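## Task

Rotate the purple-handled stopcock on the clamped Schlenk flask's side arm to its closed position, so the handle lies crosswise to the side arm. The flask has to stay held in its clamp exactly as found, the stopper has to remain seated in the neck, and the stand must not be moved. The glassware breaks easily, and any breakage means failure.

## Robot and tools

ROBOT. Two arms, left_arm and right_arm, each sit on their own carriage on one floor track. left_rail carries left_arm and is always the one toward +y; right_rail carries right_arm. An arm's base is at x = 0, y = its carriage's position_m, z = 0.04 m, and faces +x. left_arm's fingers are rigid. right_arm's fingers can fold: grip with the outer quarter of the pads, and do not press fingertips straight into a surface.

SCENE FRAME. Fixed to the table. Table top is z = 0, +z up, +x is the way the arms face, +y is to their left. The track runs along y at x = 0, with y = 0 at its middle. The table edge is at x = 0.17 m. On the gripper, the fingers point along its +z and close along its y. end_effector_position is the point between the closed pads; fingertips reach about 33 mm past it (9 mm when fully open).

ROWS. A row is 18 numbers, each in [-1, 1], always for both arms: left dx, dy, dz, rx, ry, rz, gripper position, force_limit, speed, then the same nine for the right arm. The six pose numbers are offsets, not poses: they count from that arm's Hand target as it stood when the action (or move) began, measured in the Hand target's own axes. Each row counts from that same start, not from the row before. 1.0 equals 0.6 m or 180 degrees; rx, ry, rz form one rotation vector. All six at 0 means hold or return to the Hand target. Gripper numbers are absolute: position +1 = open 140 mm, about -0.8 = pads touching, -1 = close until blocked. force_limit -1 to +1 (about 14 N to 58 N of squeeze); speed -1 to +1 (about 30 to 250 mm/s). A faster close grips harder. To leave a gripper as it is, resend its previous three numbers; 0 is itself a command.

execute_actions: "actions" is a list run in order. Each action may hold "rows" (1 to 15), "steps" (1 to 450 control steps of 1/30 s, default 15, at least one per row), "until" (conditions on left_rail/right_rail fields such as position_status, or {"all": {"status": "ended"}} / {"any": ...}), and rail commands. After the last row each arm keeps heading for that row's target. Every step the controller clips the command to within 150 mm and 16 degrees of the gripper, so ramp offsets up gradually (0.01 per row is about 0.18 m/s). "cameras" picks images; [] gives none. An empty list just reports state.

move: "target" is one 18-number row or up to 15 rows, all offsets from the same Hand targets. "speed" is path top speed in m/s, 0.002 to 0.5 (default 0.25; rotation up to twice that in rad/s). "blend" in m rounds corners in a list. "stop_force" in N, 3 to 40, ends an arm's path when its wrist sensor feels that much push; unreliable while the gripper rotates. "zero" chooses whether to re-zero first. "blocking": false returns early; then use wait or stop before sending rows or another move. Paths last at most 10 s. The "move:" line tells how it ended (done, off_target, moving, held, fault) and limits such as paced or held.

wait: "seconds" 0 to 10. stop: brakes a running move. zoom_image: "camera" and "region" [x0, y0, x1, y1] in pixels, at most 504 by 504. zero_wrist_force: "arm". finished_scene: "scene" 1 or 2, irreversible; call it only when the tap sits in the required position without the robot holding it.

RAILS. position_m is an absolute y place: left_rail -0.8 to 1.5 m, right_rail -1.5 to 0.8 m; speed_m_s 0.01 to 1; acceleration_factor 0.1 to 1; {"stop": true} brakes. Keep carriages at least 0.78 m apart. To drive, send position_m and then an action with until position_status != moving; let it arrive before reaching for things. position_status reads moving, done, stopped, contact_stop, time_out, stopped_with_arm, stopped_for_other_arm or stopped_for_other_carriage; position_answer reads taken or not_taken. Out-of-range values refuse the whole call.

RESULTS. Per arm: end_effector_position (m), end_effector_quat_wxyz, velocities; Joint positions (rail m, then shoulder pan, shoulder lift, elbow, wrist 1, wrist 2, wrist 3 in rad) and Joint velocities; Joint torques in the same order without rail; Wrist force and Wrist torque in the gripper's own axes plus a peak line; Hand target (where next offsets start); Tool commands. object_status: 0 moving, 1 blocked while opening, 2 blocked while closing (a grip), 3 reached or pads met. position_measured is in counts: 3 open, about 139 = 60 mm, 200 = 20 mm, 230 = pads touching.

CAMERAS. cam_high, cam_bench_left, cam_bench_mid, cam_bench_right, cam_left_wrist, cam_right_wrist, all 896x504.

AVOID. Contact torque reaching a joint's limit (wrist joints 26.3 N m, others 141 N m) or about 150 N of outside force stops the arm for 10 s; wrist joints push only about 14.3 N m, so turn the tap handle gently and grip near its middle to limit twist. Do not let the arms touch each other, do not knock the flask from the clamp, lift the stopper, shift the stand, crack glass, or let anything leave the table. Holding loads or stretched poses heats motors: MOTOR HOT appears at 70 °C and the arm brakes at 85 °C.

Each tool is called after "Request:" as name([rows], argument=value, ...), one row to a line, values as JSON.

## Session

Request:
execute_actions(actions=[])

Scene clock: 0.00 s.
left_arm: end_effector_position=(+0.3456, +0.8387, +0.5800) position_measured=3 object_status=3 end_effector_quat_wxyz=(+0.000, +1.000, +0.000, +0.000) | right_arm: end_effector_position=(+0.3456, -1.1254, +0.5800) position_measured=3 object_status=3 end_effector_quat_wxyz=(+0.000, +1.000, +0.000, +0.000)
Joint positions: left_arm=[0.811 -0.316 -1.725 0.971 -0.816 -1.571 2.826] | right_arm=[-1.153 -0.316 -1.725 0.971 -0.816 -1.571 2.826]
Joint velocities: within noise
Joint torques (N m): no reading
Wrist force (N): no reading
Wrist torque (N m): no reading
Wrist force, peak (N): no reading
Hand target: left_arm +0.3456, +0.8387, +0.5800; +0.000, +1.000, +0.000, +0.000 | right_arm +0.3456, -1.1254, +0.5800; +0.000, +1.000, +0.000, +0.000
Tool commands: left_gripper/position=+1.0 left_gripper/force_limit=+1.0 left_gripper/speed=+1.0 right_gripper/position=+1.0 right_gripper/force_limit=+1.0 right_gripper/speed=+1.0
left_rail: position_m=0.811 position_status=done
right_rail: position_m=-1.153 position_status=done

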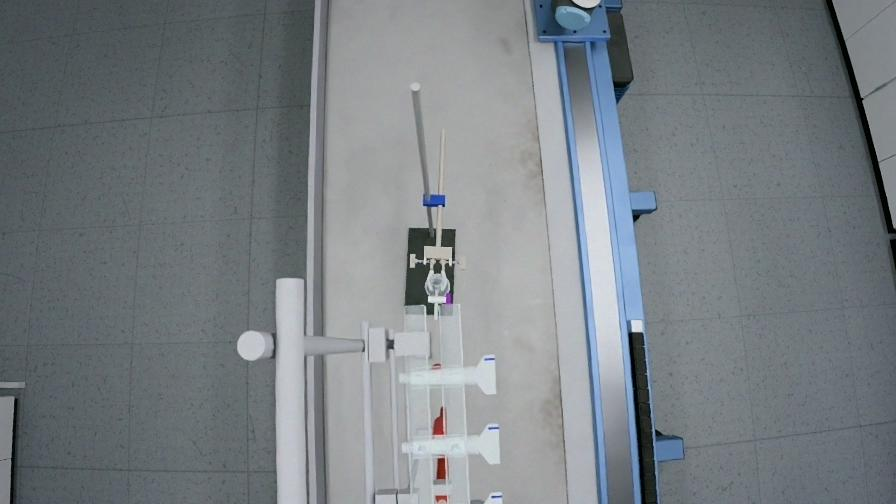

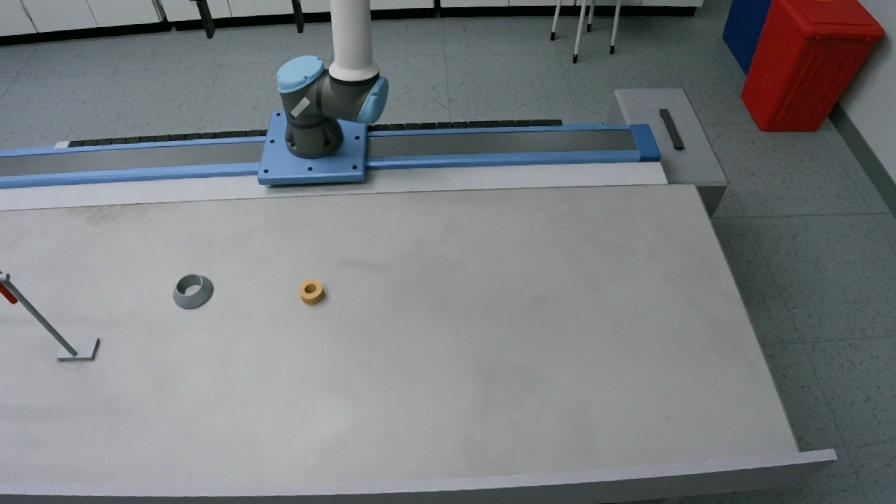

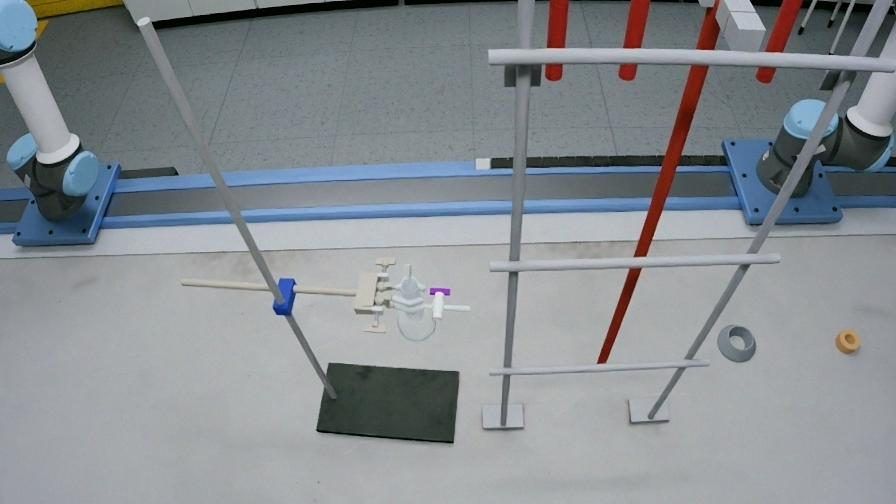

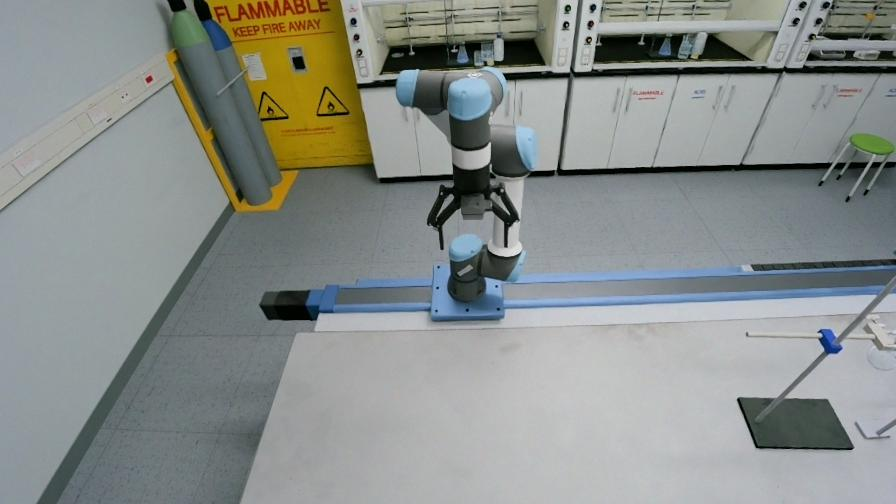

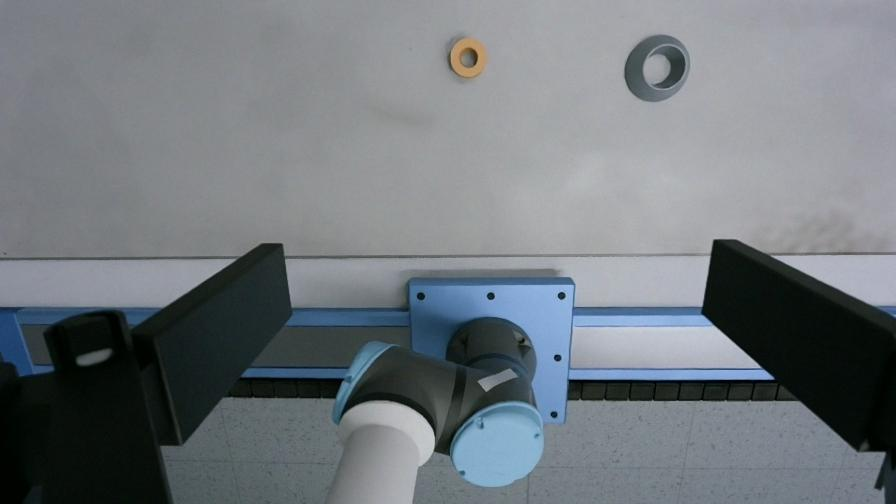

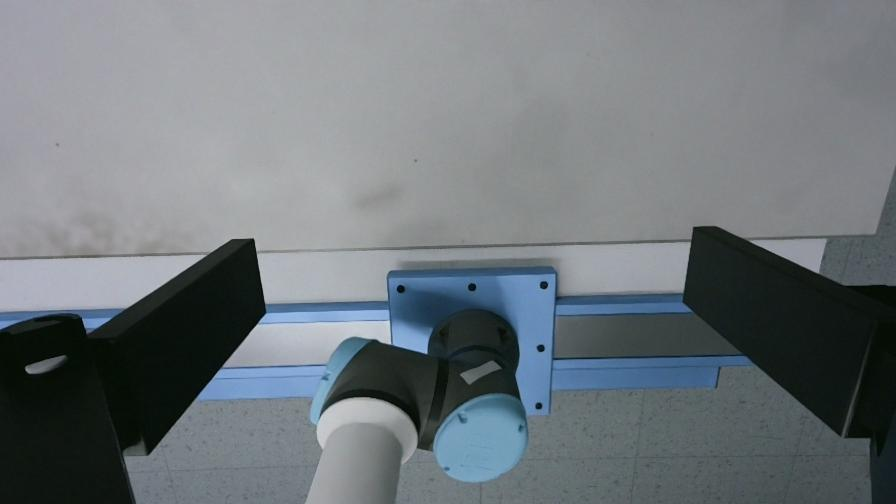

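Request:
zoom_image(camera="cam_bench_mid", region=[340, 230, 500, 360])

Request:
zoom_image(camera="cam_high", region=[380, 180, 500, 340])

Request:
zoom_image(camera="cam_bench_mid", region=[120, 0, 540, 504])

Request:
zoom_image(camera="cam_bench_right", region=[720, 260, 896, 460])

Scaled by 3.150.

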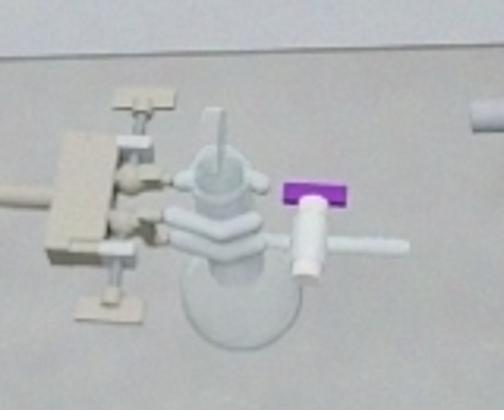

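Scaled by 3.150.

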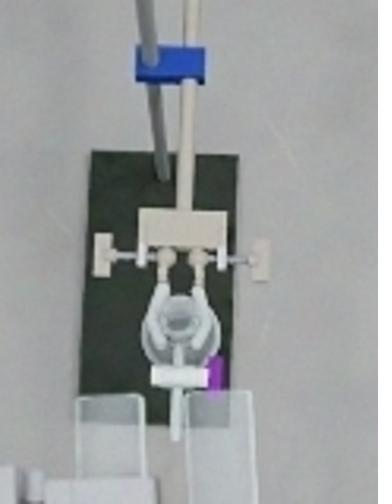

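Scaled by 1.000.

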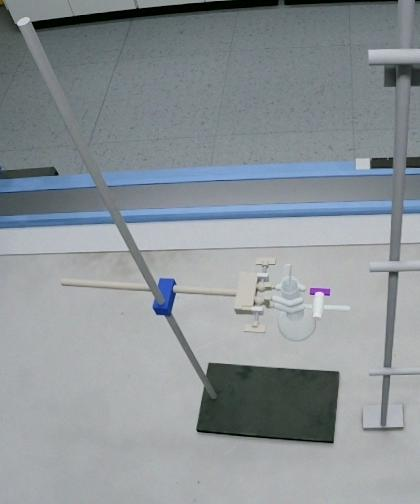

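Scaled by 2.520.

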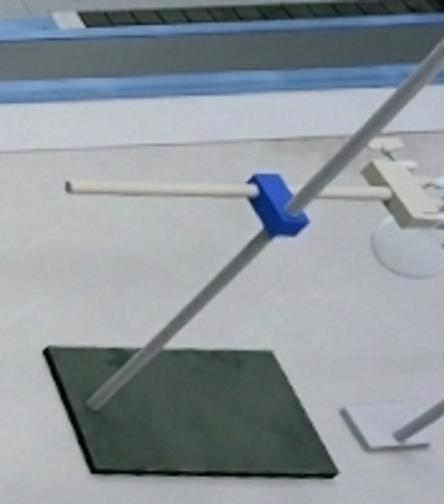

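Request:
zoom_image(camera="cam_bench_mid", region=[400, 255, 480, 315])

Request:
zoom_image(camera="cam_high", region=[410, 250, 470, 330])

Request:
zoom_image(camera="cam_bench_right", region=[836, 310, 896, 380])

Request:
zoom_image(camera="cam_bench_mid", region=[470, 0, 896, 450])

Request:
zoom_image(camera="cam_high", region=[220, 270, 540, 504])

Request:
zoom_image(camera="cam_bench_left", region=[0, 200, 240, 400])

Scaled by 6.300.

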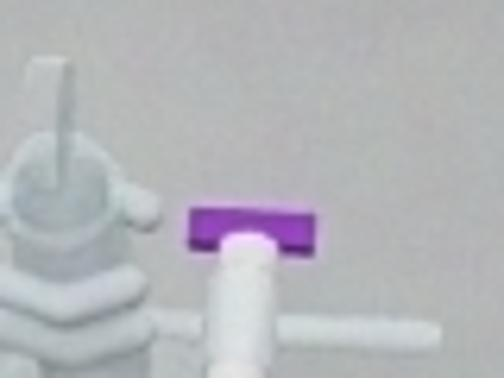

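Scaled by 6.300.

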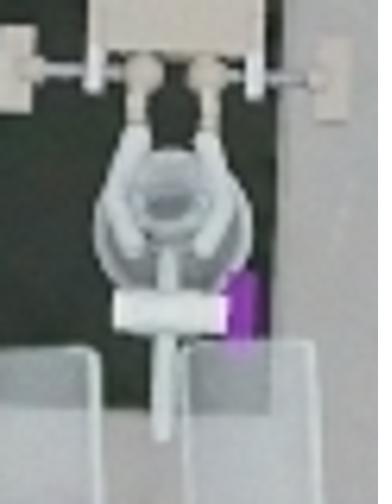

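Scaled by 7.200.

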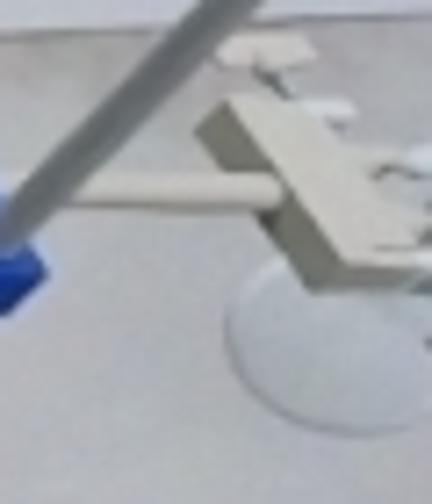

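Scaled by 1.120.

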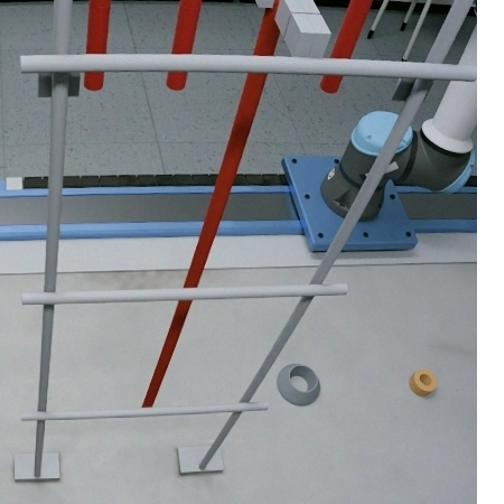

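Scaled by 1.575.

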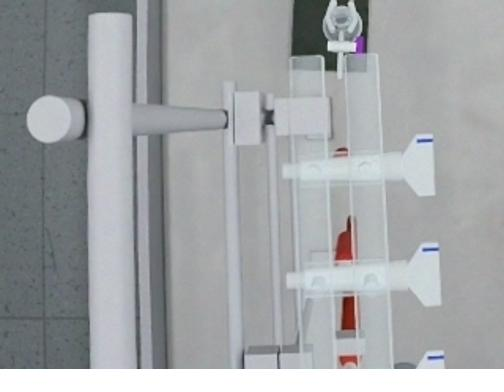

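Scaled by 2.100.

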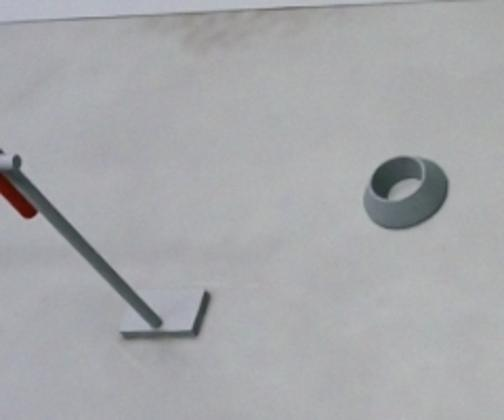

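Request:
move(target=[0,0,0,0,0,0,1,1,1, -0.026,-0.4923,0.30,0,0.5,0,0.0,-1,0], speed=0.25, cameras=["cam_right_wrist", "cam_bench_right"])

Scene clock: 27.63 s.
left_arm: end_effector_position=(+0.3456, +0.8387, +0.5800) position_measured=3 object_status=3 end_effector_quat_wxyz=(+0.000, +1.000, +0.000, +0.000) | right_arm: end_effector_position=(+0.3300, -0.8300, +0.4000) position_measured=129 object_status=3 end_effector_quat_wxyz=(+0.000, +0.707, +0.000, +0.707)
Joint positions: left_arm=[0.811 -0.316 -1.725 0.971 -0.816 -1.571 2.826] | right_arm=[-1.153 1.087 -1.406 2.367 -4.102 -2.658 3.142]
Joint velocities: within noise
Joint torques (N m): left_arm=[-0.38 -13.24 -17.08 -4.16 0.1 0.12] | right_arm=[-9.11 -13.42 -22.11 -2.43 1.61 -2.09]
Wrist force (N): left_arm=[0.0 0.1 0.2] | right_arm=[2.0 -0.5 0.9]
Wrist torque (N m): left_arm=[0.03 0.01 0.00] | right_arm=[0.13 -0.53 -0.07]
Wrist force, peak (N): left_arm=[-0.3 0.4 0.5] | right_arm=[2.4 -0.9 0.9]
Hand target: left_arm +0.3456, +0.8387, +0.5800; +0.000, +1.000, +0.000, +0.000 | right_arm +0.3300, -0.8300, +0.4000; +0.000, +0.707, +0.000, +0.707
Off the commanded pose: left_arm 0.000 m, 0 deg | right_arm 0.000 m, 0 deg.
left_rail: position_m=0.811 position_status=done
right_rail: position_m=-1.153 position_status=done
move: done
camera_calibration:
cam_right_wrist: T_world_to_cam=[[-0.00943214, -0.999466, -0.0312878, -0.802023], [-0.313443, 0.0326675, -0.949045, 0.522403], [0.94956, 0.000855421, -0.313583, -0.0424666], [0, 0, 0, 1]] pos_world=[0.196503, -0.818624, 0.457374]
Images, in order (width x height): cam_bench_right 896x504, cam_right_wrist 896x504.

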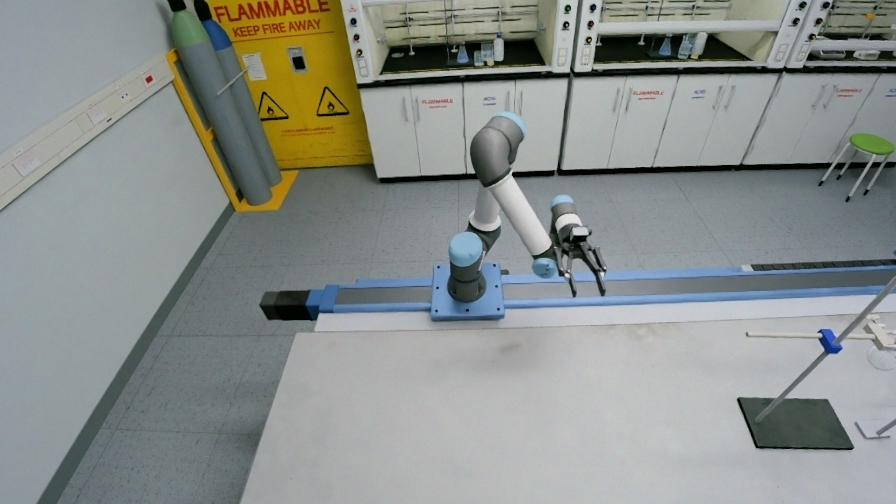

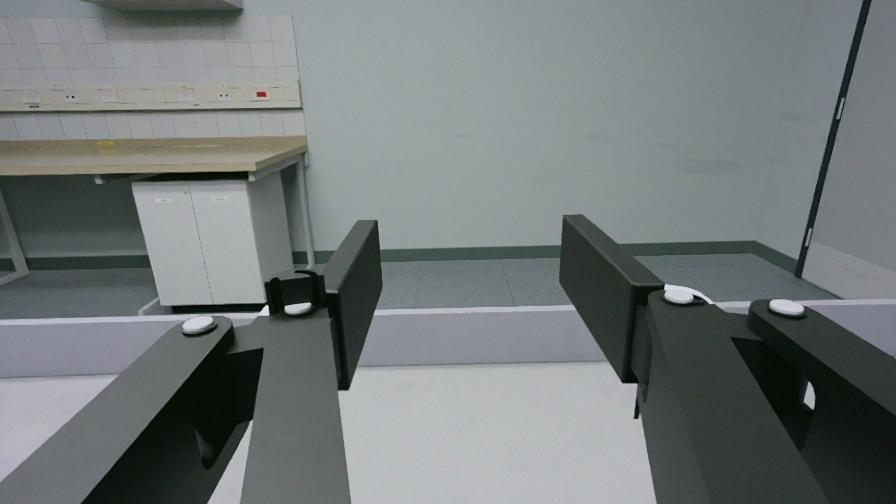

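Request:
execute_actions([
  {"right_rail": {"position_m": -0.40, "speed_m_s": 0.5, "acceleration_factor": 0.5}, "steps": 200, "until": {"right_rail": {"position_status": ["!=", "moving"]}}},
], cameras=["cam_right_wrist", "cam_bench_mid", "cam_high"])

Scene clock: 30.80 s.
left_arm: end_effector_position=(+0.3456, +0.8387, +0.5800) position_measured=3 object_status=3 end_effector_quat_wxyz=(+0.000, +1.000, +0.000, +0.000) | right_arm: end_effector_position=(+0.3300, -0.0774, +0.4000) position_measured=129 object_status=3 end_effector_quat_wxyz=(+0.000, +0.707, +0.000, +0.707) end_effector_velocity=(+0.000, +0.001, +0.000) end_effector_angular_velocity=(+0.000, +0.000, +0.000)
Joint positions: left_arm=[0.811 -0.316 -1.725 0.971 -0.816 -1.571 2.826] | right_arm=[-0.4 1.087 -1.406 2.367 -4.102 -2.658 3.142]
Joint velocities: left_arm=[within noise] | right_arm=[0.001 0 0.001 0 0 0 0]
Joint torques (N m): left_arm=[-0.22 -13.28 -15.38 -4.63 0.05 0.15] | right_arm=[-7.29 -27.94 -10.46 -1.28 -0.36 -2.02]
Wrist force (N): left_arm=[-0.1 0.3 0.4] | right_arm=[1.6 -0.4 1.1]
Wrist torque (N m): left_arm=[0.06 0.03 0.00] | right_arm=[0.15 -0.44 -0.06]
Wrist force, peak (N): left_arm=[-0.1 0.1 0.6] | right_arm=[2.2 -2.1 0.6]
Hand target: left_arm +0.3456, +0.8387, +0.5800; +0.000, +1.000, +0.000, +0.000 | right_arm +0.3300, -0.0774, +0.4000; +0.000, +0.707, +0.000, +0.707
Tool commands: left_gripper/position=+1.0 left_gripper/force_limit=+1.0 left_gripper/speed=+1.0 right_gripper/position=+0.0 right_gripper/force_limit=-1.0 right_gripper/speed=+0.0
Off the commanded pose: left_arm 0.000 m, 0 deg | right_arm 0.000 m, 0 deg.
left_rail: position_m=0.811 position_status=done
right_rail: position_m=-0.400 speed_m_s=0.50 position_status=done
camera_calibration:
cam_right_wrist: T_world_to_cam=[[-0.00942008, -0.999467, -0.0312725, -0.0498449], [-0.313302, 0.0326492, -0.949092, 0.497787], [0.949607, 0.000857205, -0.313443, -0.0431921], [0, 0, 0, 1]] pos_world=[0.196504, -0.0660336, 0.457349]
Images, in order (width x height): cam_high 896x504, cam_bench_mid 896x504, cam_right_wrist 896x504.

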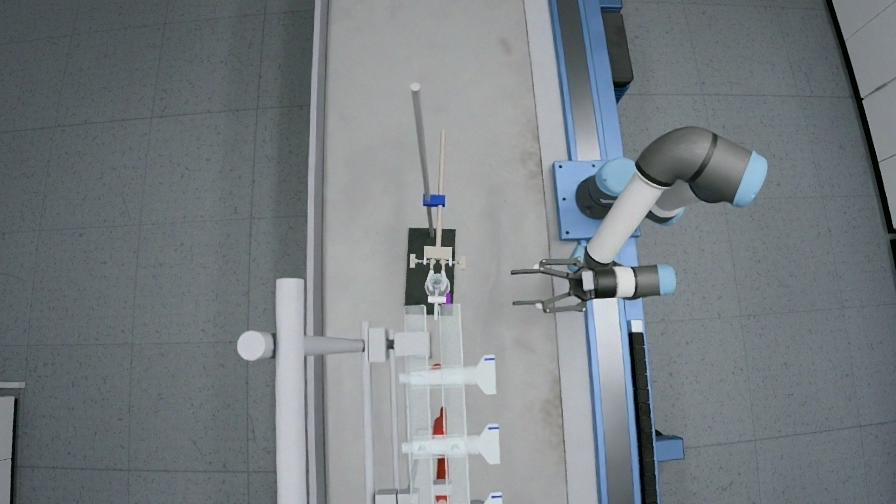

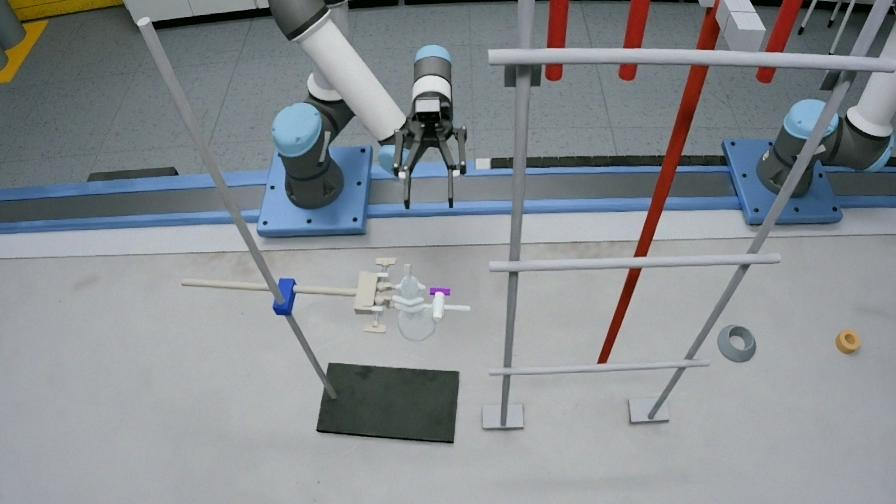

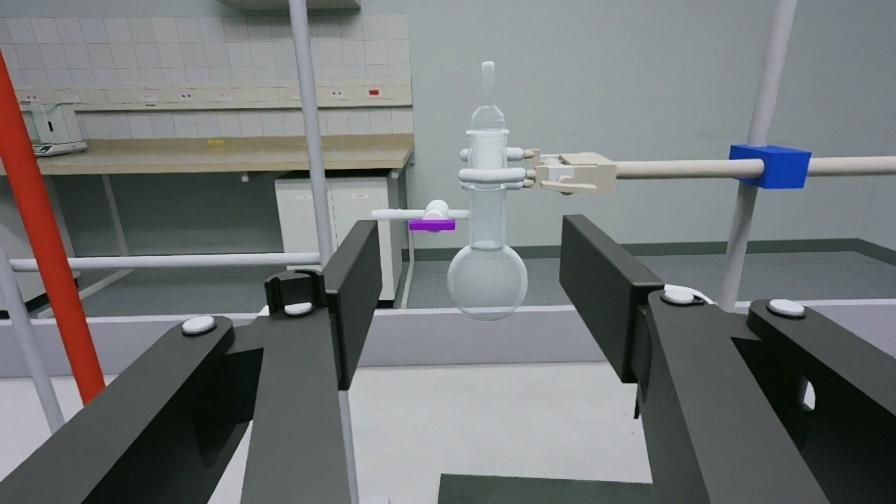

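Request:
zoom_image(camera="cam_right_wrist", region=[360, 160, 500, 260])

Request:
zoom_image(camera="cam_high", region=[380, 220, 620, 340])

Request:
zoom_image(camera="cam_bench_mid", region=[360, 30, 500, 340])

Scaled by 3.600.

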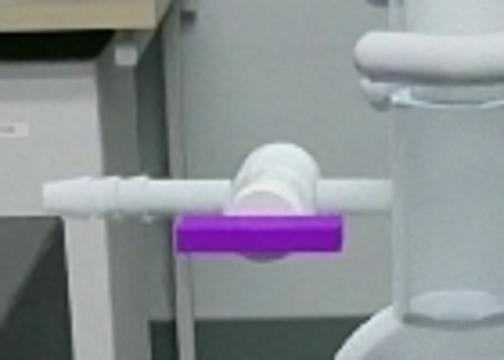

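Scaled by 2.100.

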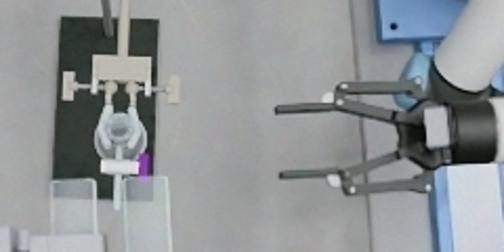

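Scaled by 1.626.

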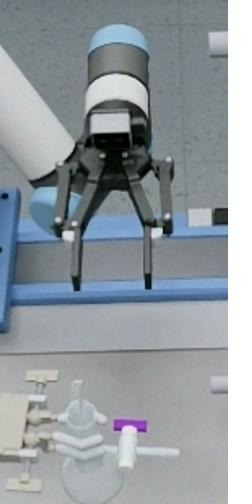

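Request:
move(target=[0,0,0,0,0,0,1,1,1, -0.03833,-0.03167,0.16667,0,0,0,0.0,-1,0], speed=0.1, cameras=["cam_right_wrist", "cam_bench_mid", "cam_high"])

Request:
zoom_image(camera="cam_right_wrist", region=[330, 160, 630, 330])

Request:
zoom_image(camera="cam_high", region=[410, 240, 530, 340])

Request:
zoom_image(camera="cam_bench_mid", region=[360, 180, 520, 340])

Scene clock: 37.93 s.
left_arm: end_effector_position=(+0.3456, +0.8387, +0.5800) position_measured=3 object_status=3 end_effector_quat_wxyz=(+0.000, +1.000, +0.000, +0.000) | right_arm: end_effector_position=(+0.4299, -0.0584, +0.3770) position_measured=129 object_status=3 end_effector_quat_wxyz=(+0.000, +0.707, +0.000, +0.707)
Joint positions: left_arm=[0.811 -0.316 -1.725 0.971 -0.816 -1.571 2.826] | right_arm=[-0.4 0.859 -1.27 2.275 -4.147 -2.43 3.142]
Joint velocities: within noise
Joint torques (N m): left_arm=[0.2 -13.21 -13.67 -4.57 0.09 0.23] | right_arm=[-8.88 -19.64 -21.06 -2.64 1.75 -2.02]
Wrist force (N): left_arm=[0.0 0.0 0.5] | right_arm=[1.9 -0.4 1.2]
Wrist torque (N m): left_arm=[0.01 0.01 0.00] | right_arm=[0.13 -0.51 -0.05]
Wrist force, peak (N): left_arm=[-0.2 0.4 0.5] | right_arm=[2.2 -0.8 1.2]
Hand target: left_arm +0.3456, +0.8387, +0.5800; +0.000, +1.000, +0.000, +0.000 | right_arm +0.4300, -0.0584, +0.3770; +0.000, +0.707, +0.000, +0.707
Off the commanded pose: left_arm 0.000 m, 0 deg | right_arm 0.000 m, 0 deg.
left_rail: position_m=0.811 position_status=done
right_rail: position_m=-0.400 speed_m_s=0.50 position_status=done
move: done
camera_calibration:
cam_right_wrist: T_world_to_cam=[[-0.00942516, -0.999466, -0.0312748, -0.0306165], [-0.31331, 0.032653, -0.949089, 0.506659], [0.949604, 0.000853366, -0.31345, -0.145254], [0, 0, 0, 1]] pos_world=[0.296387, -0.0470201, 0.434377]
Images, in order (width x height): cam_high 896x504, cam_bench_mid 896x504, cam_right_wrist 896x504.

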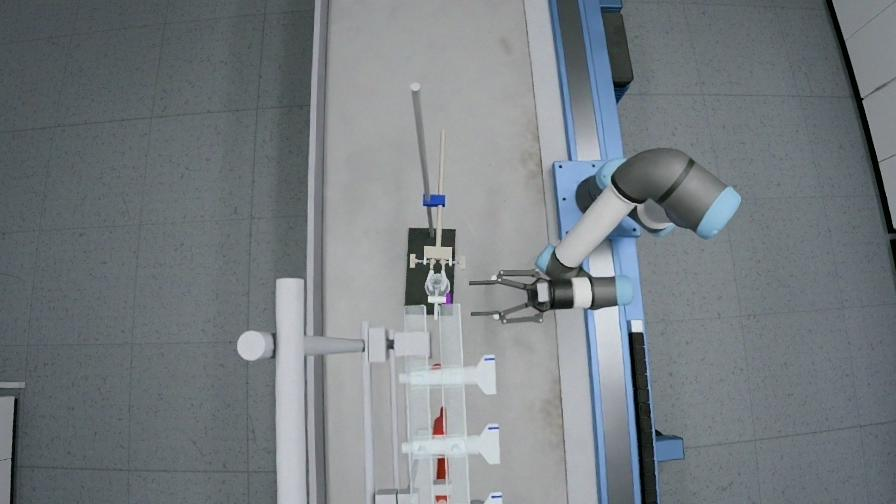

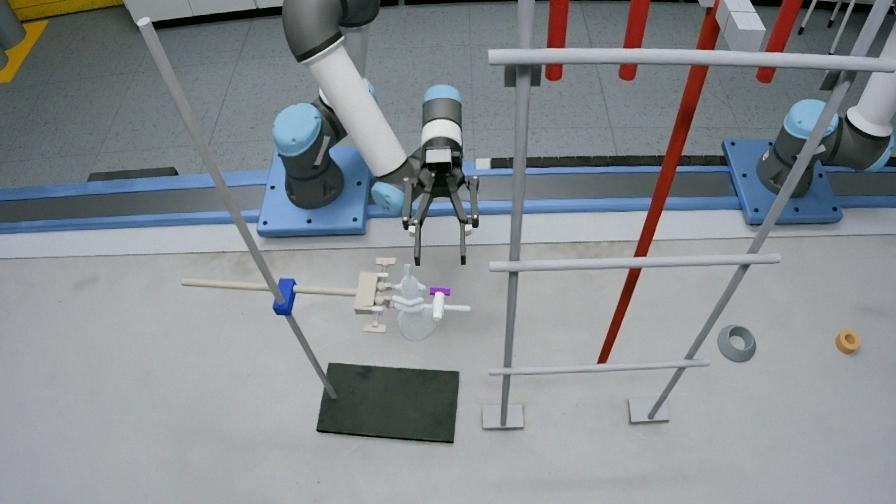

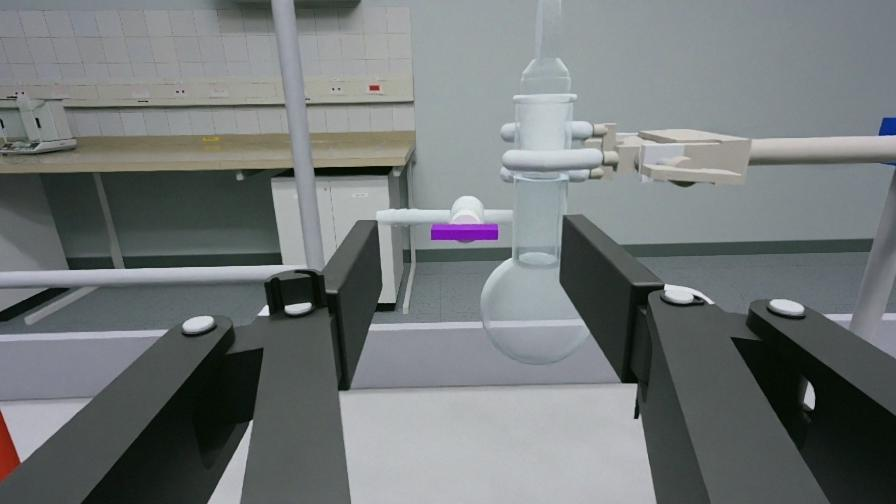

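Scaled by 1.680.

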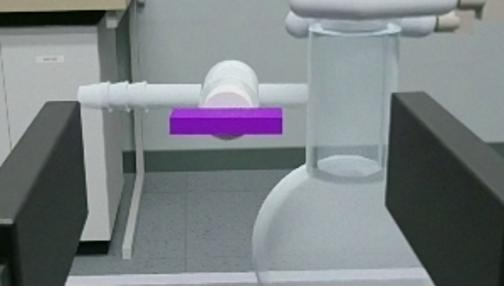

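Scaled by 4.200.

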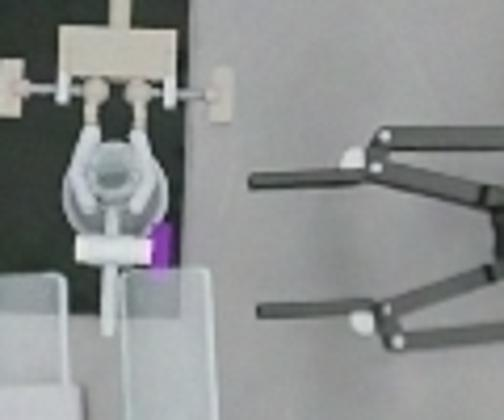

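Scaled by 3.150.

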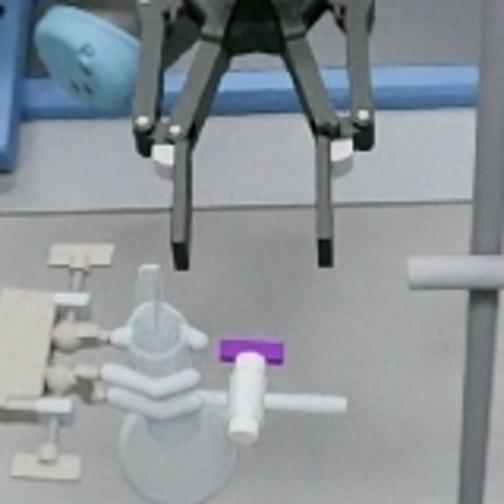

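Request:
move(target=[0,0,0,0,0,0,1,1,1, 0,0,0,0,0,-0.5,0.0,-1,0], speed=0.25, cameras=["cam_right_wrist", "cam_bench_mid", "cam_high"])

Request:
zoom_image(camera="cam_right_wrist", region=[330, 100, 630, 330])

Request:
zoom_image(camera="cam_bench_mid", region=[360, 180, 520, 340])

Request:
zoom_image(camera="cam_high", region=[410, 240, 530, 340])

Scene clock: 43.57 s.
left_arm: end_effector_position=(+0.3456, +0.8387, +0.5800) position_measured=3 object_status=3 end_effector_quat_wxyz=(+0.000, +1.000, +0.000, +0.000) | right_arm: end_effector_position=(+0.4300, -0.0583, +0.3770) position_measured=129 object_status=3 end_effector_quat_wxyz=(+0.500, +0.500, +0.500, +0.500)
Joint positions: left_arm=[0.811 -0.316 -1.725 0.971 -0.816 -1.571 2.826] | right_arm=[-0.4 0.859 -1.27 2.275 -4.147 -2.429 1.571]
Joint velocities: within noise
Joint torques (N m): left_arm=[0.11 -13.6 -12.16 -4.45 0.14 0.12] | right_arm=[-5.34 -19.86 -21.22 -2.83 1.47 -1.94]
Wrist force (N): left_arm=[0.0 0.2 0.3] | right_arm=[0.7 0.4 0.8]
Wrist torque (N m): left_arm=[0.03 0.01 0.00] | right_arm=[0.21 -0.12 0.08]
Wrist force, peak (N): left_arm=[0.1 0.4 0.6] | right_arm=[2.5 -0.6 1.3]
Hand target: left_arm +0.3456, +0.8387, +0.5800; +0.000, +1.000, +0.000, +0.000 | right_arm +0.4300, -0.0584, +0.3770; +0.500, +0.500, +0.500, +0.500
Off the commanded pose: left_arm 0.000 m, 0 deg | right_arm 0.000 m, 0 deg.
left_rail: position_m=0.811 position_status=done
right_rail: position_m=-0.400 speed_m_s=0.50 position_status=done
move: done
camera_calibration:
cam_right_wrist: T_world_to_cam=[[-0.00939263, -0.0314423, 0.999461, -0.362703], [-0.313241, -0.949107, -0.0328019, 0.103909], [0.949627, -0.31338, -0.0009344, -0.281506], [0, 0, 0, 1]] pos_world=[0.296467, -0.00100165, 0.365653]
Images, in order (width x height): cam_high 896x504, cam_bench_mid 896x504, cam_right_wrist 896x504.

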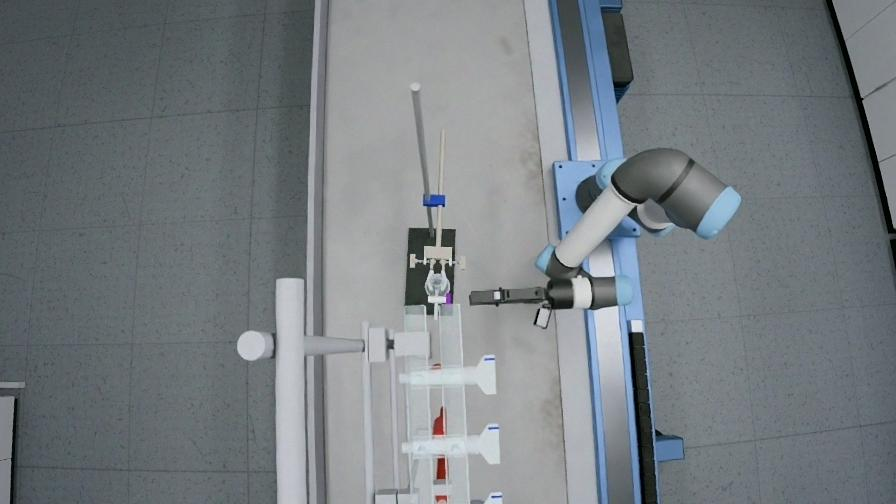

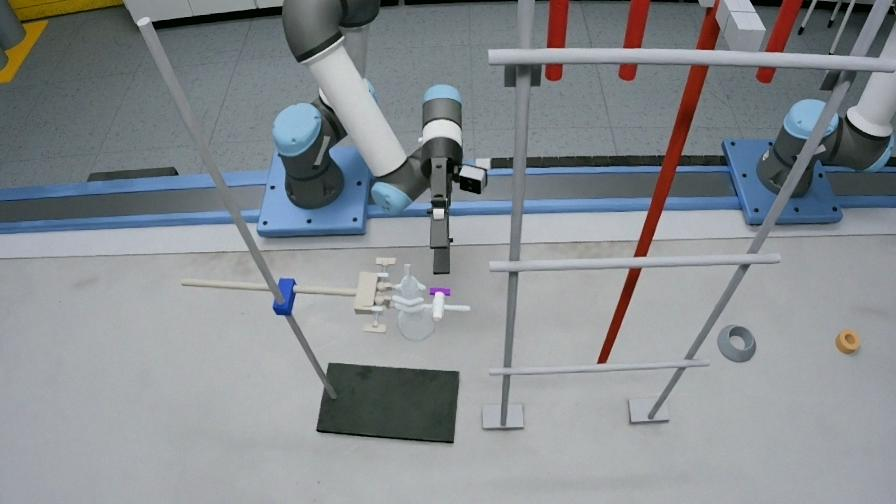

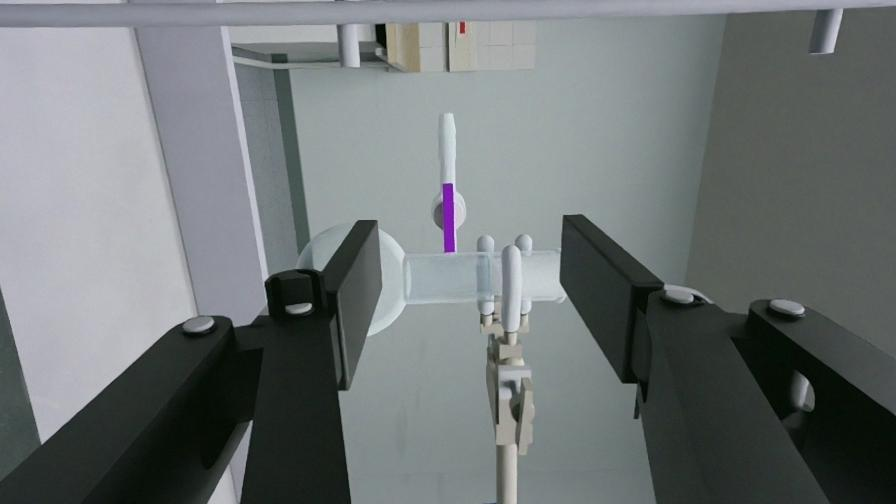

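Scaled by 1.680.

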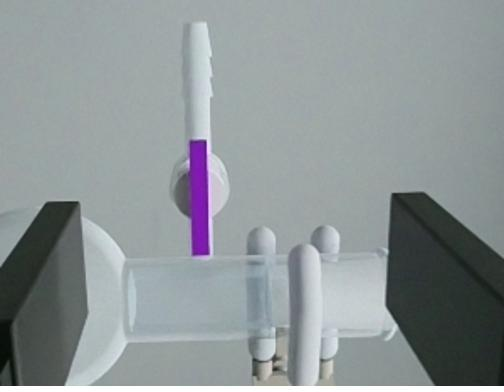

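Scaled by 3.150.

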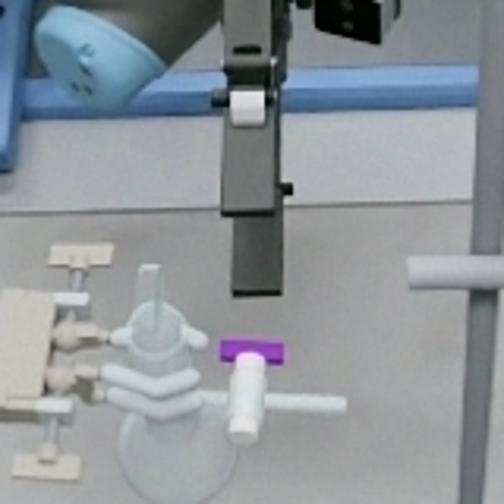

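Scaled by 4.200.

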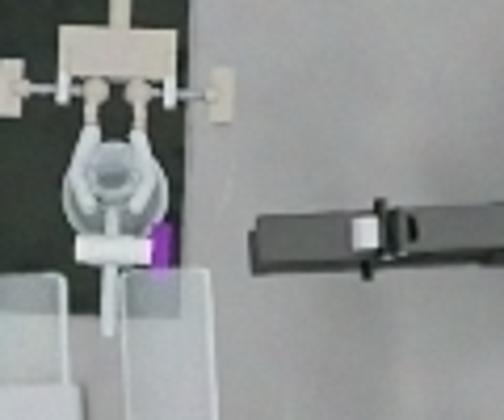

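Request:
move(target=[0,0,0,0,0,0,1,1,1, 0,-0.0115,0.0333,0,0,0,-0.325,-1,-0.5], speed=0.05, cameras=["cam_right_wrist", "cam_bench_mid", "cam_high"])

Request:
zoom_image(camera="cam_right_wrist", region=[360, 130, 600, 330])

Request:
zoom_image(camera="cam_bench_mid", region=[390, 220, 490, 320])

Request:
zoom_image(camera="cam_high", region=[420, 250, 500, 330])

Scene clock: 48.63 s.
left_arm: end_effector_position=(+0.3456, +0.8387, +0.5800) position_measured=3 object_status=3 end_effector_quat_wxyz=(+0.000, +1.000, +0.000, +0.000) | right_arm: end_effector_position=(+0.4499, -0.0584, +0.3701) position_measured=170 object_status=3 end_effector_quat_wxyz=(+0.500, +0.500, +0.500, +0.500)
Joint positions: left_arm=[0.811 -0.316 -1.725 0.971 -0.816 -1.571 2.826] | right_arm=[-0.4 0.815 -1.24 2.259 -4.16 -2.386 1.571]
Joint velocities: within noise
Joint torques (N m): left_arm=[0.79 -14.17 -12.62 -4.55 0.27 0.25] | right_arm=[-8.82 -20.15 -21.05 -2.98 1.79 1.08]
Wrist force (N): left_arm=[-0.2 0.2 0.3] | right_arm=[0.6 0.1 1.0]
Wrist torque (N m): left_arm=[0.03 0.05 0.00] | right_arm=[0.17 -0.10 0.08]
Wrist force, peak (N): left_arm=[0.1 0.2 0.6] | right_arm=[0.6 -0.1 1.8]
Hand target: left_arm +0.3456, +0.8387, +0.5800; +0.000, +1.000, +0.000, +0.000 | right_arm +0.4500, -0.0584, +0.3701; +0.500, +0.500, +0.500, +0.500
Off the commanded pose: left_arm 0.000 m, 0 deg | right_arm 0.000 m, 0 deg.
left_rail: position_m=0.811 position_status=done
right_rail: position_m=-0.400 speed_m_s=0.50 position_status=done
move: done
camera_calibration:
cam_right_wrist: T_world_to_cam=[[-0.00942078, -0.031299, 0.999466, -0.355629], [-0.31331, -0.949089, -0.0326746, 0.109874], [0.949604, -0.31345, -0.000865136, -0.30045], [0, 0, 0, 1]] pos_world=[0.316383, -0.0010274, 0.358769]
Images, in order (width x height): cam_high 896x504, cam_bench_mid 896x504, cam_right_wrist 896x504.

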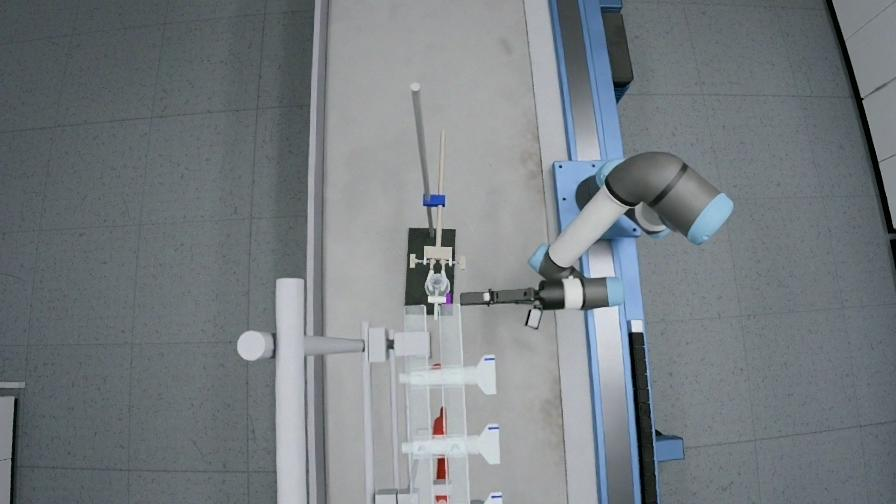

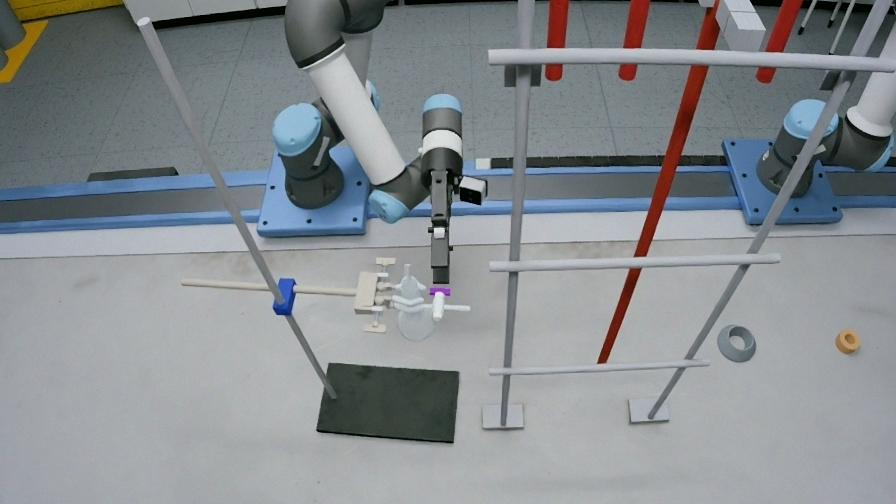

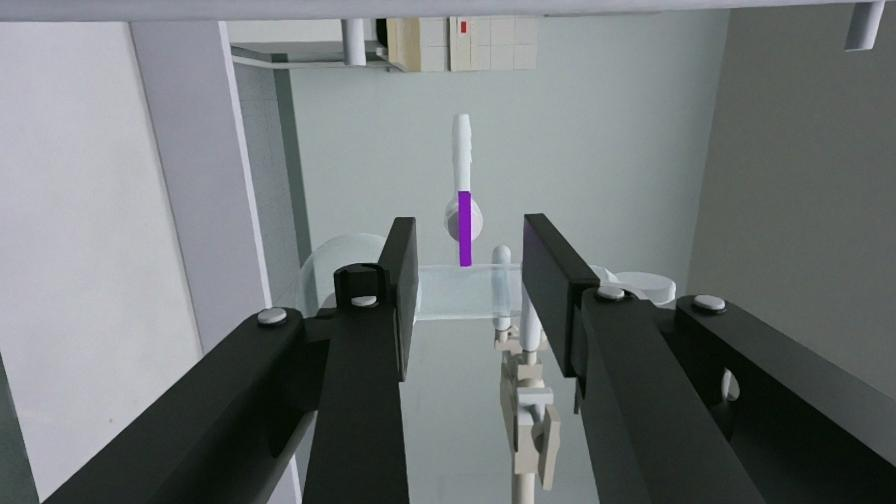

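Scaled by 2.100.

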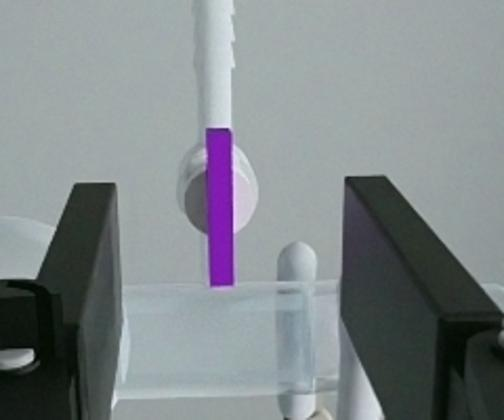

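Scaled by 5.040.

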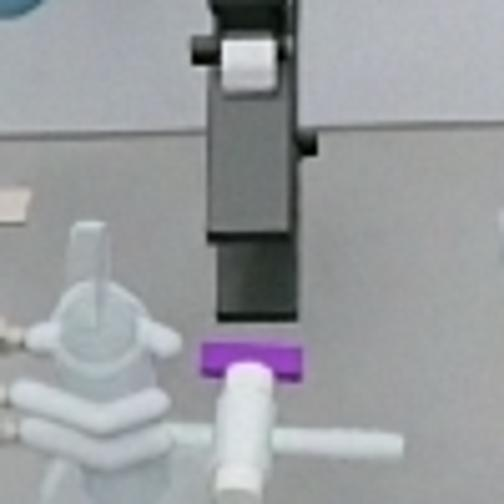

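Scaled by 6.300.

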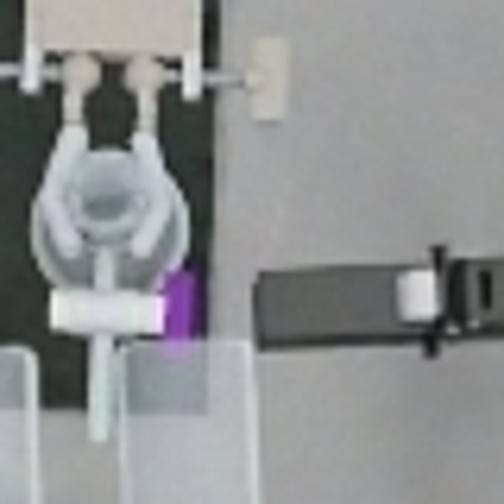

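Request:
zoom_image(camera="cam_high", region=[430, 280, 480, 320])

Request:
zoom_image(camera="cam_bench_mid", region=[420, 270, 465, 310])

Request:
zoom_image(camera="cam_right_wrist", region=[380, 170, 560, 330])

Scaled by 10.080.

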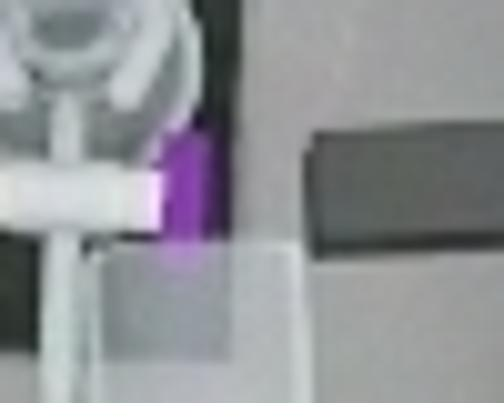

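Scaled by 11.200.

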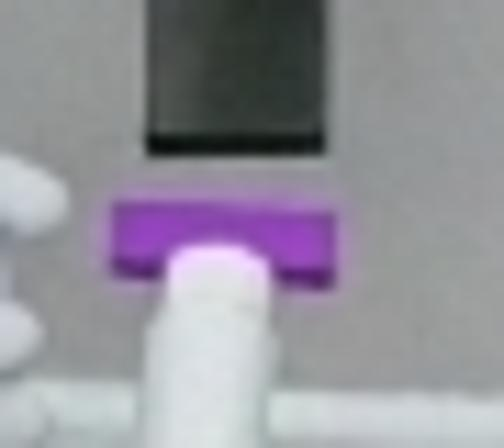

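Scaled by 2.800.

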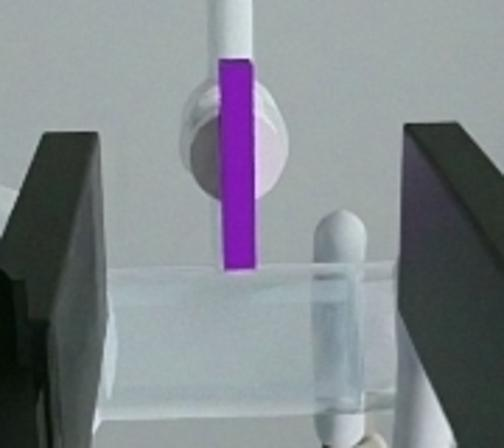

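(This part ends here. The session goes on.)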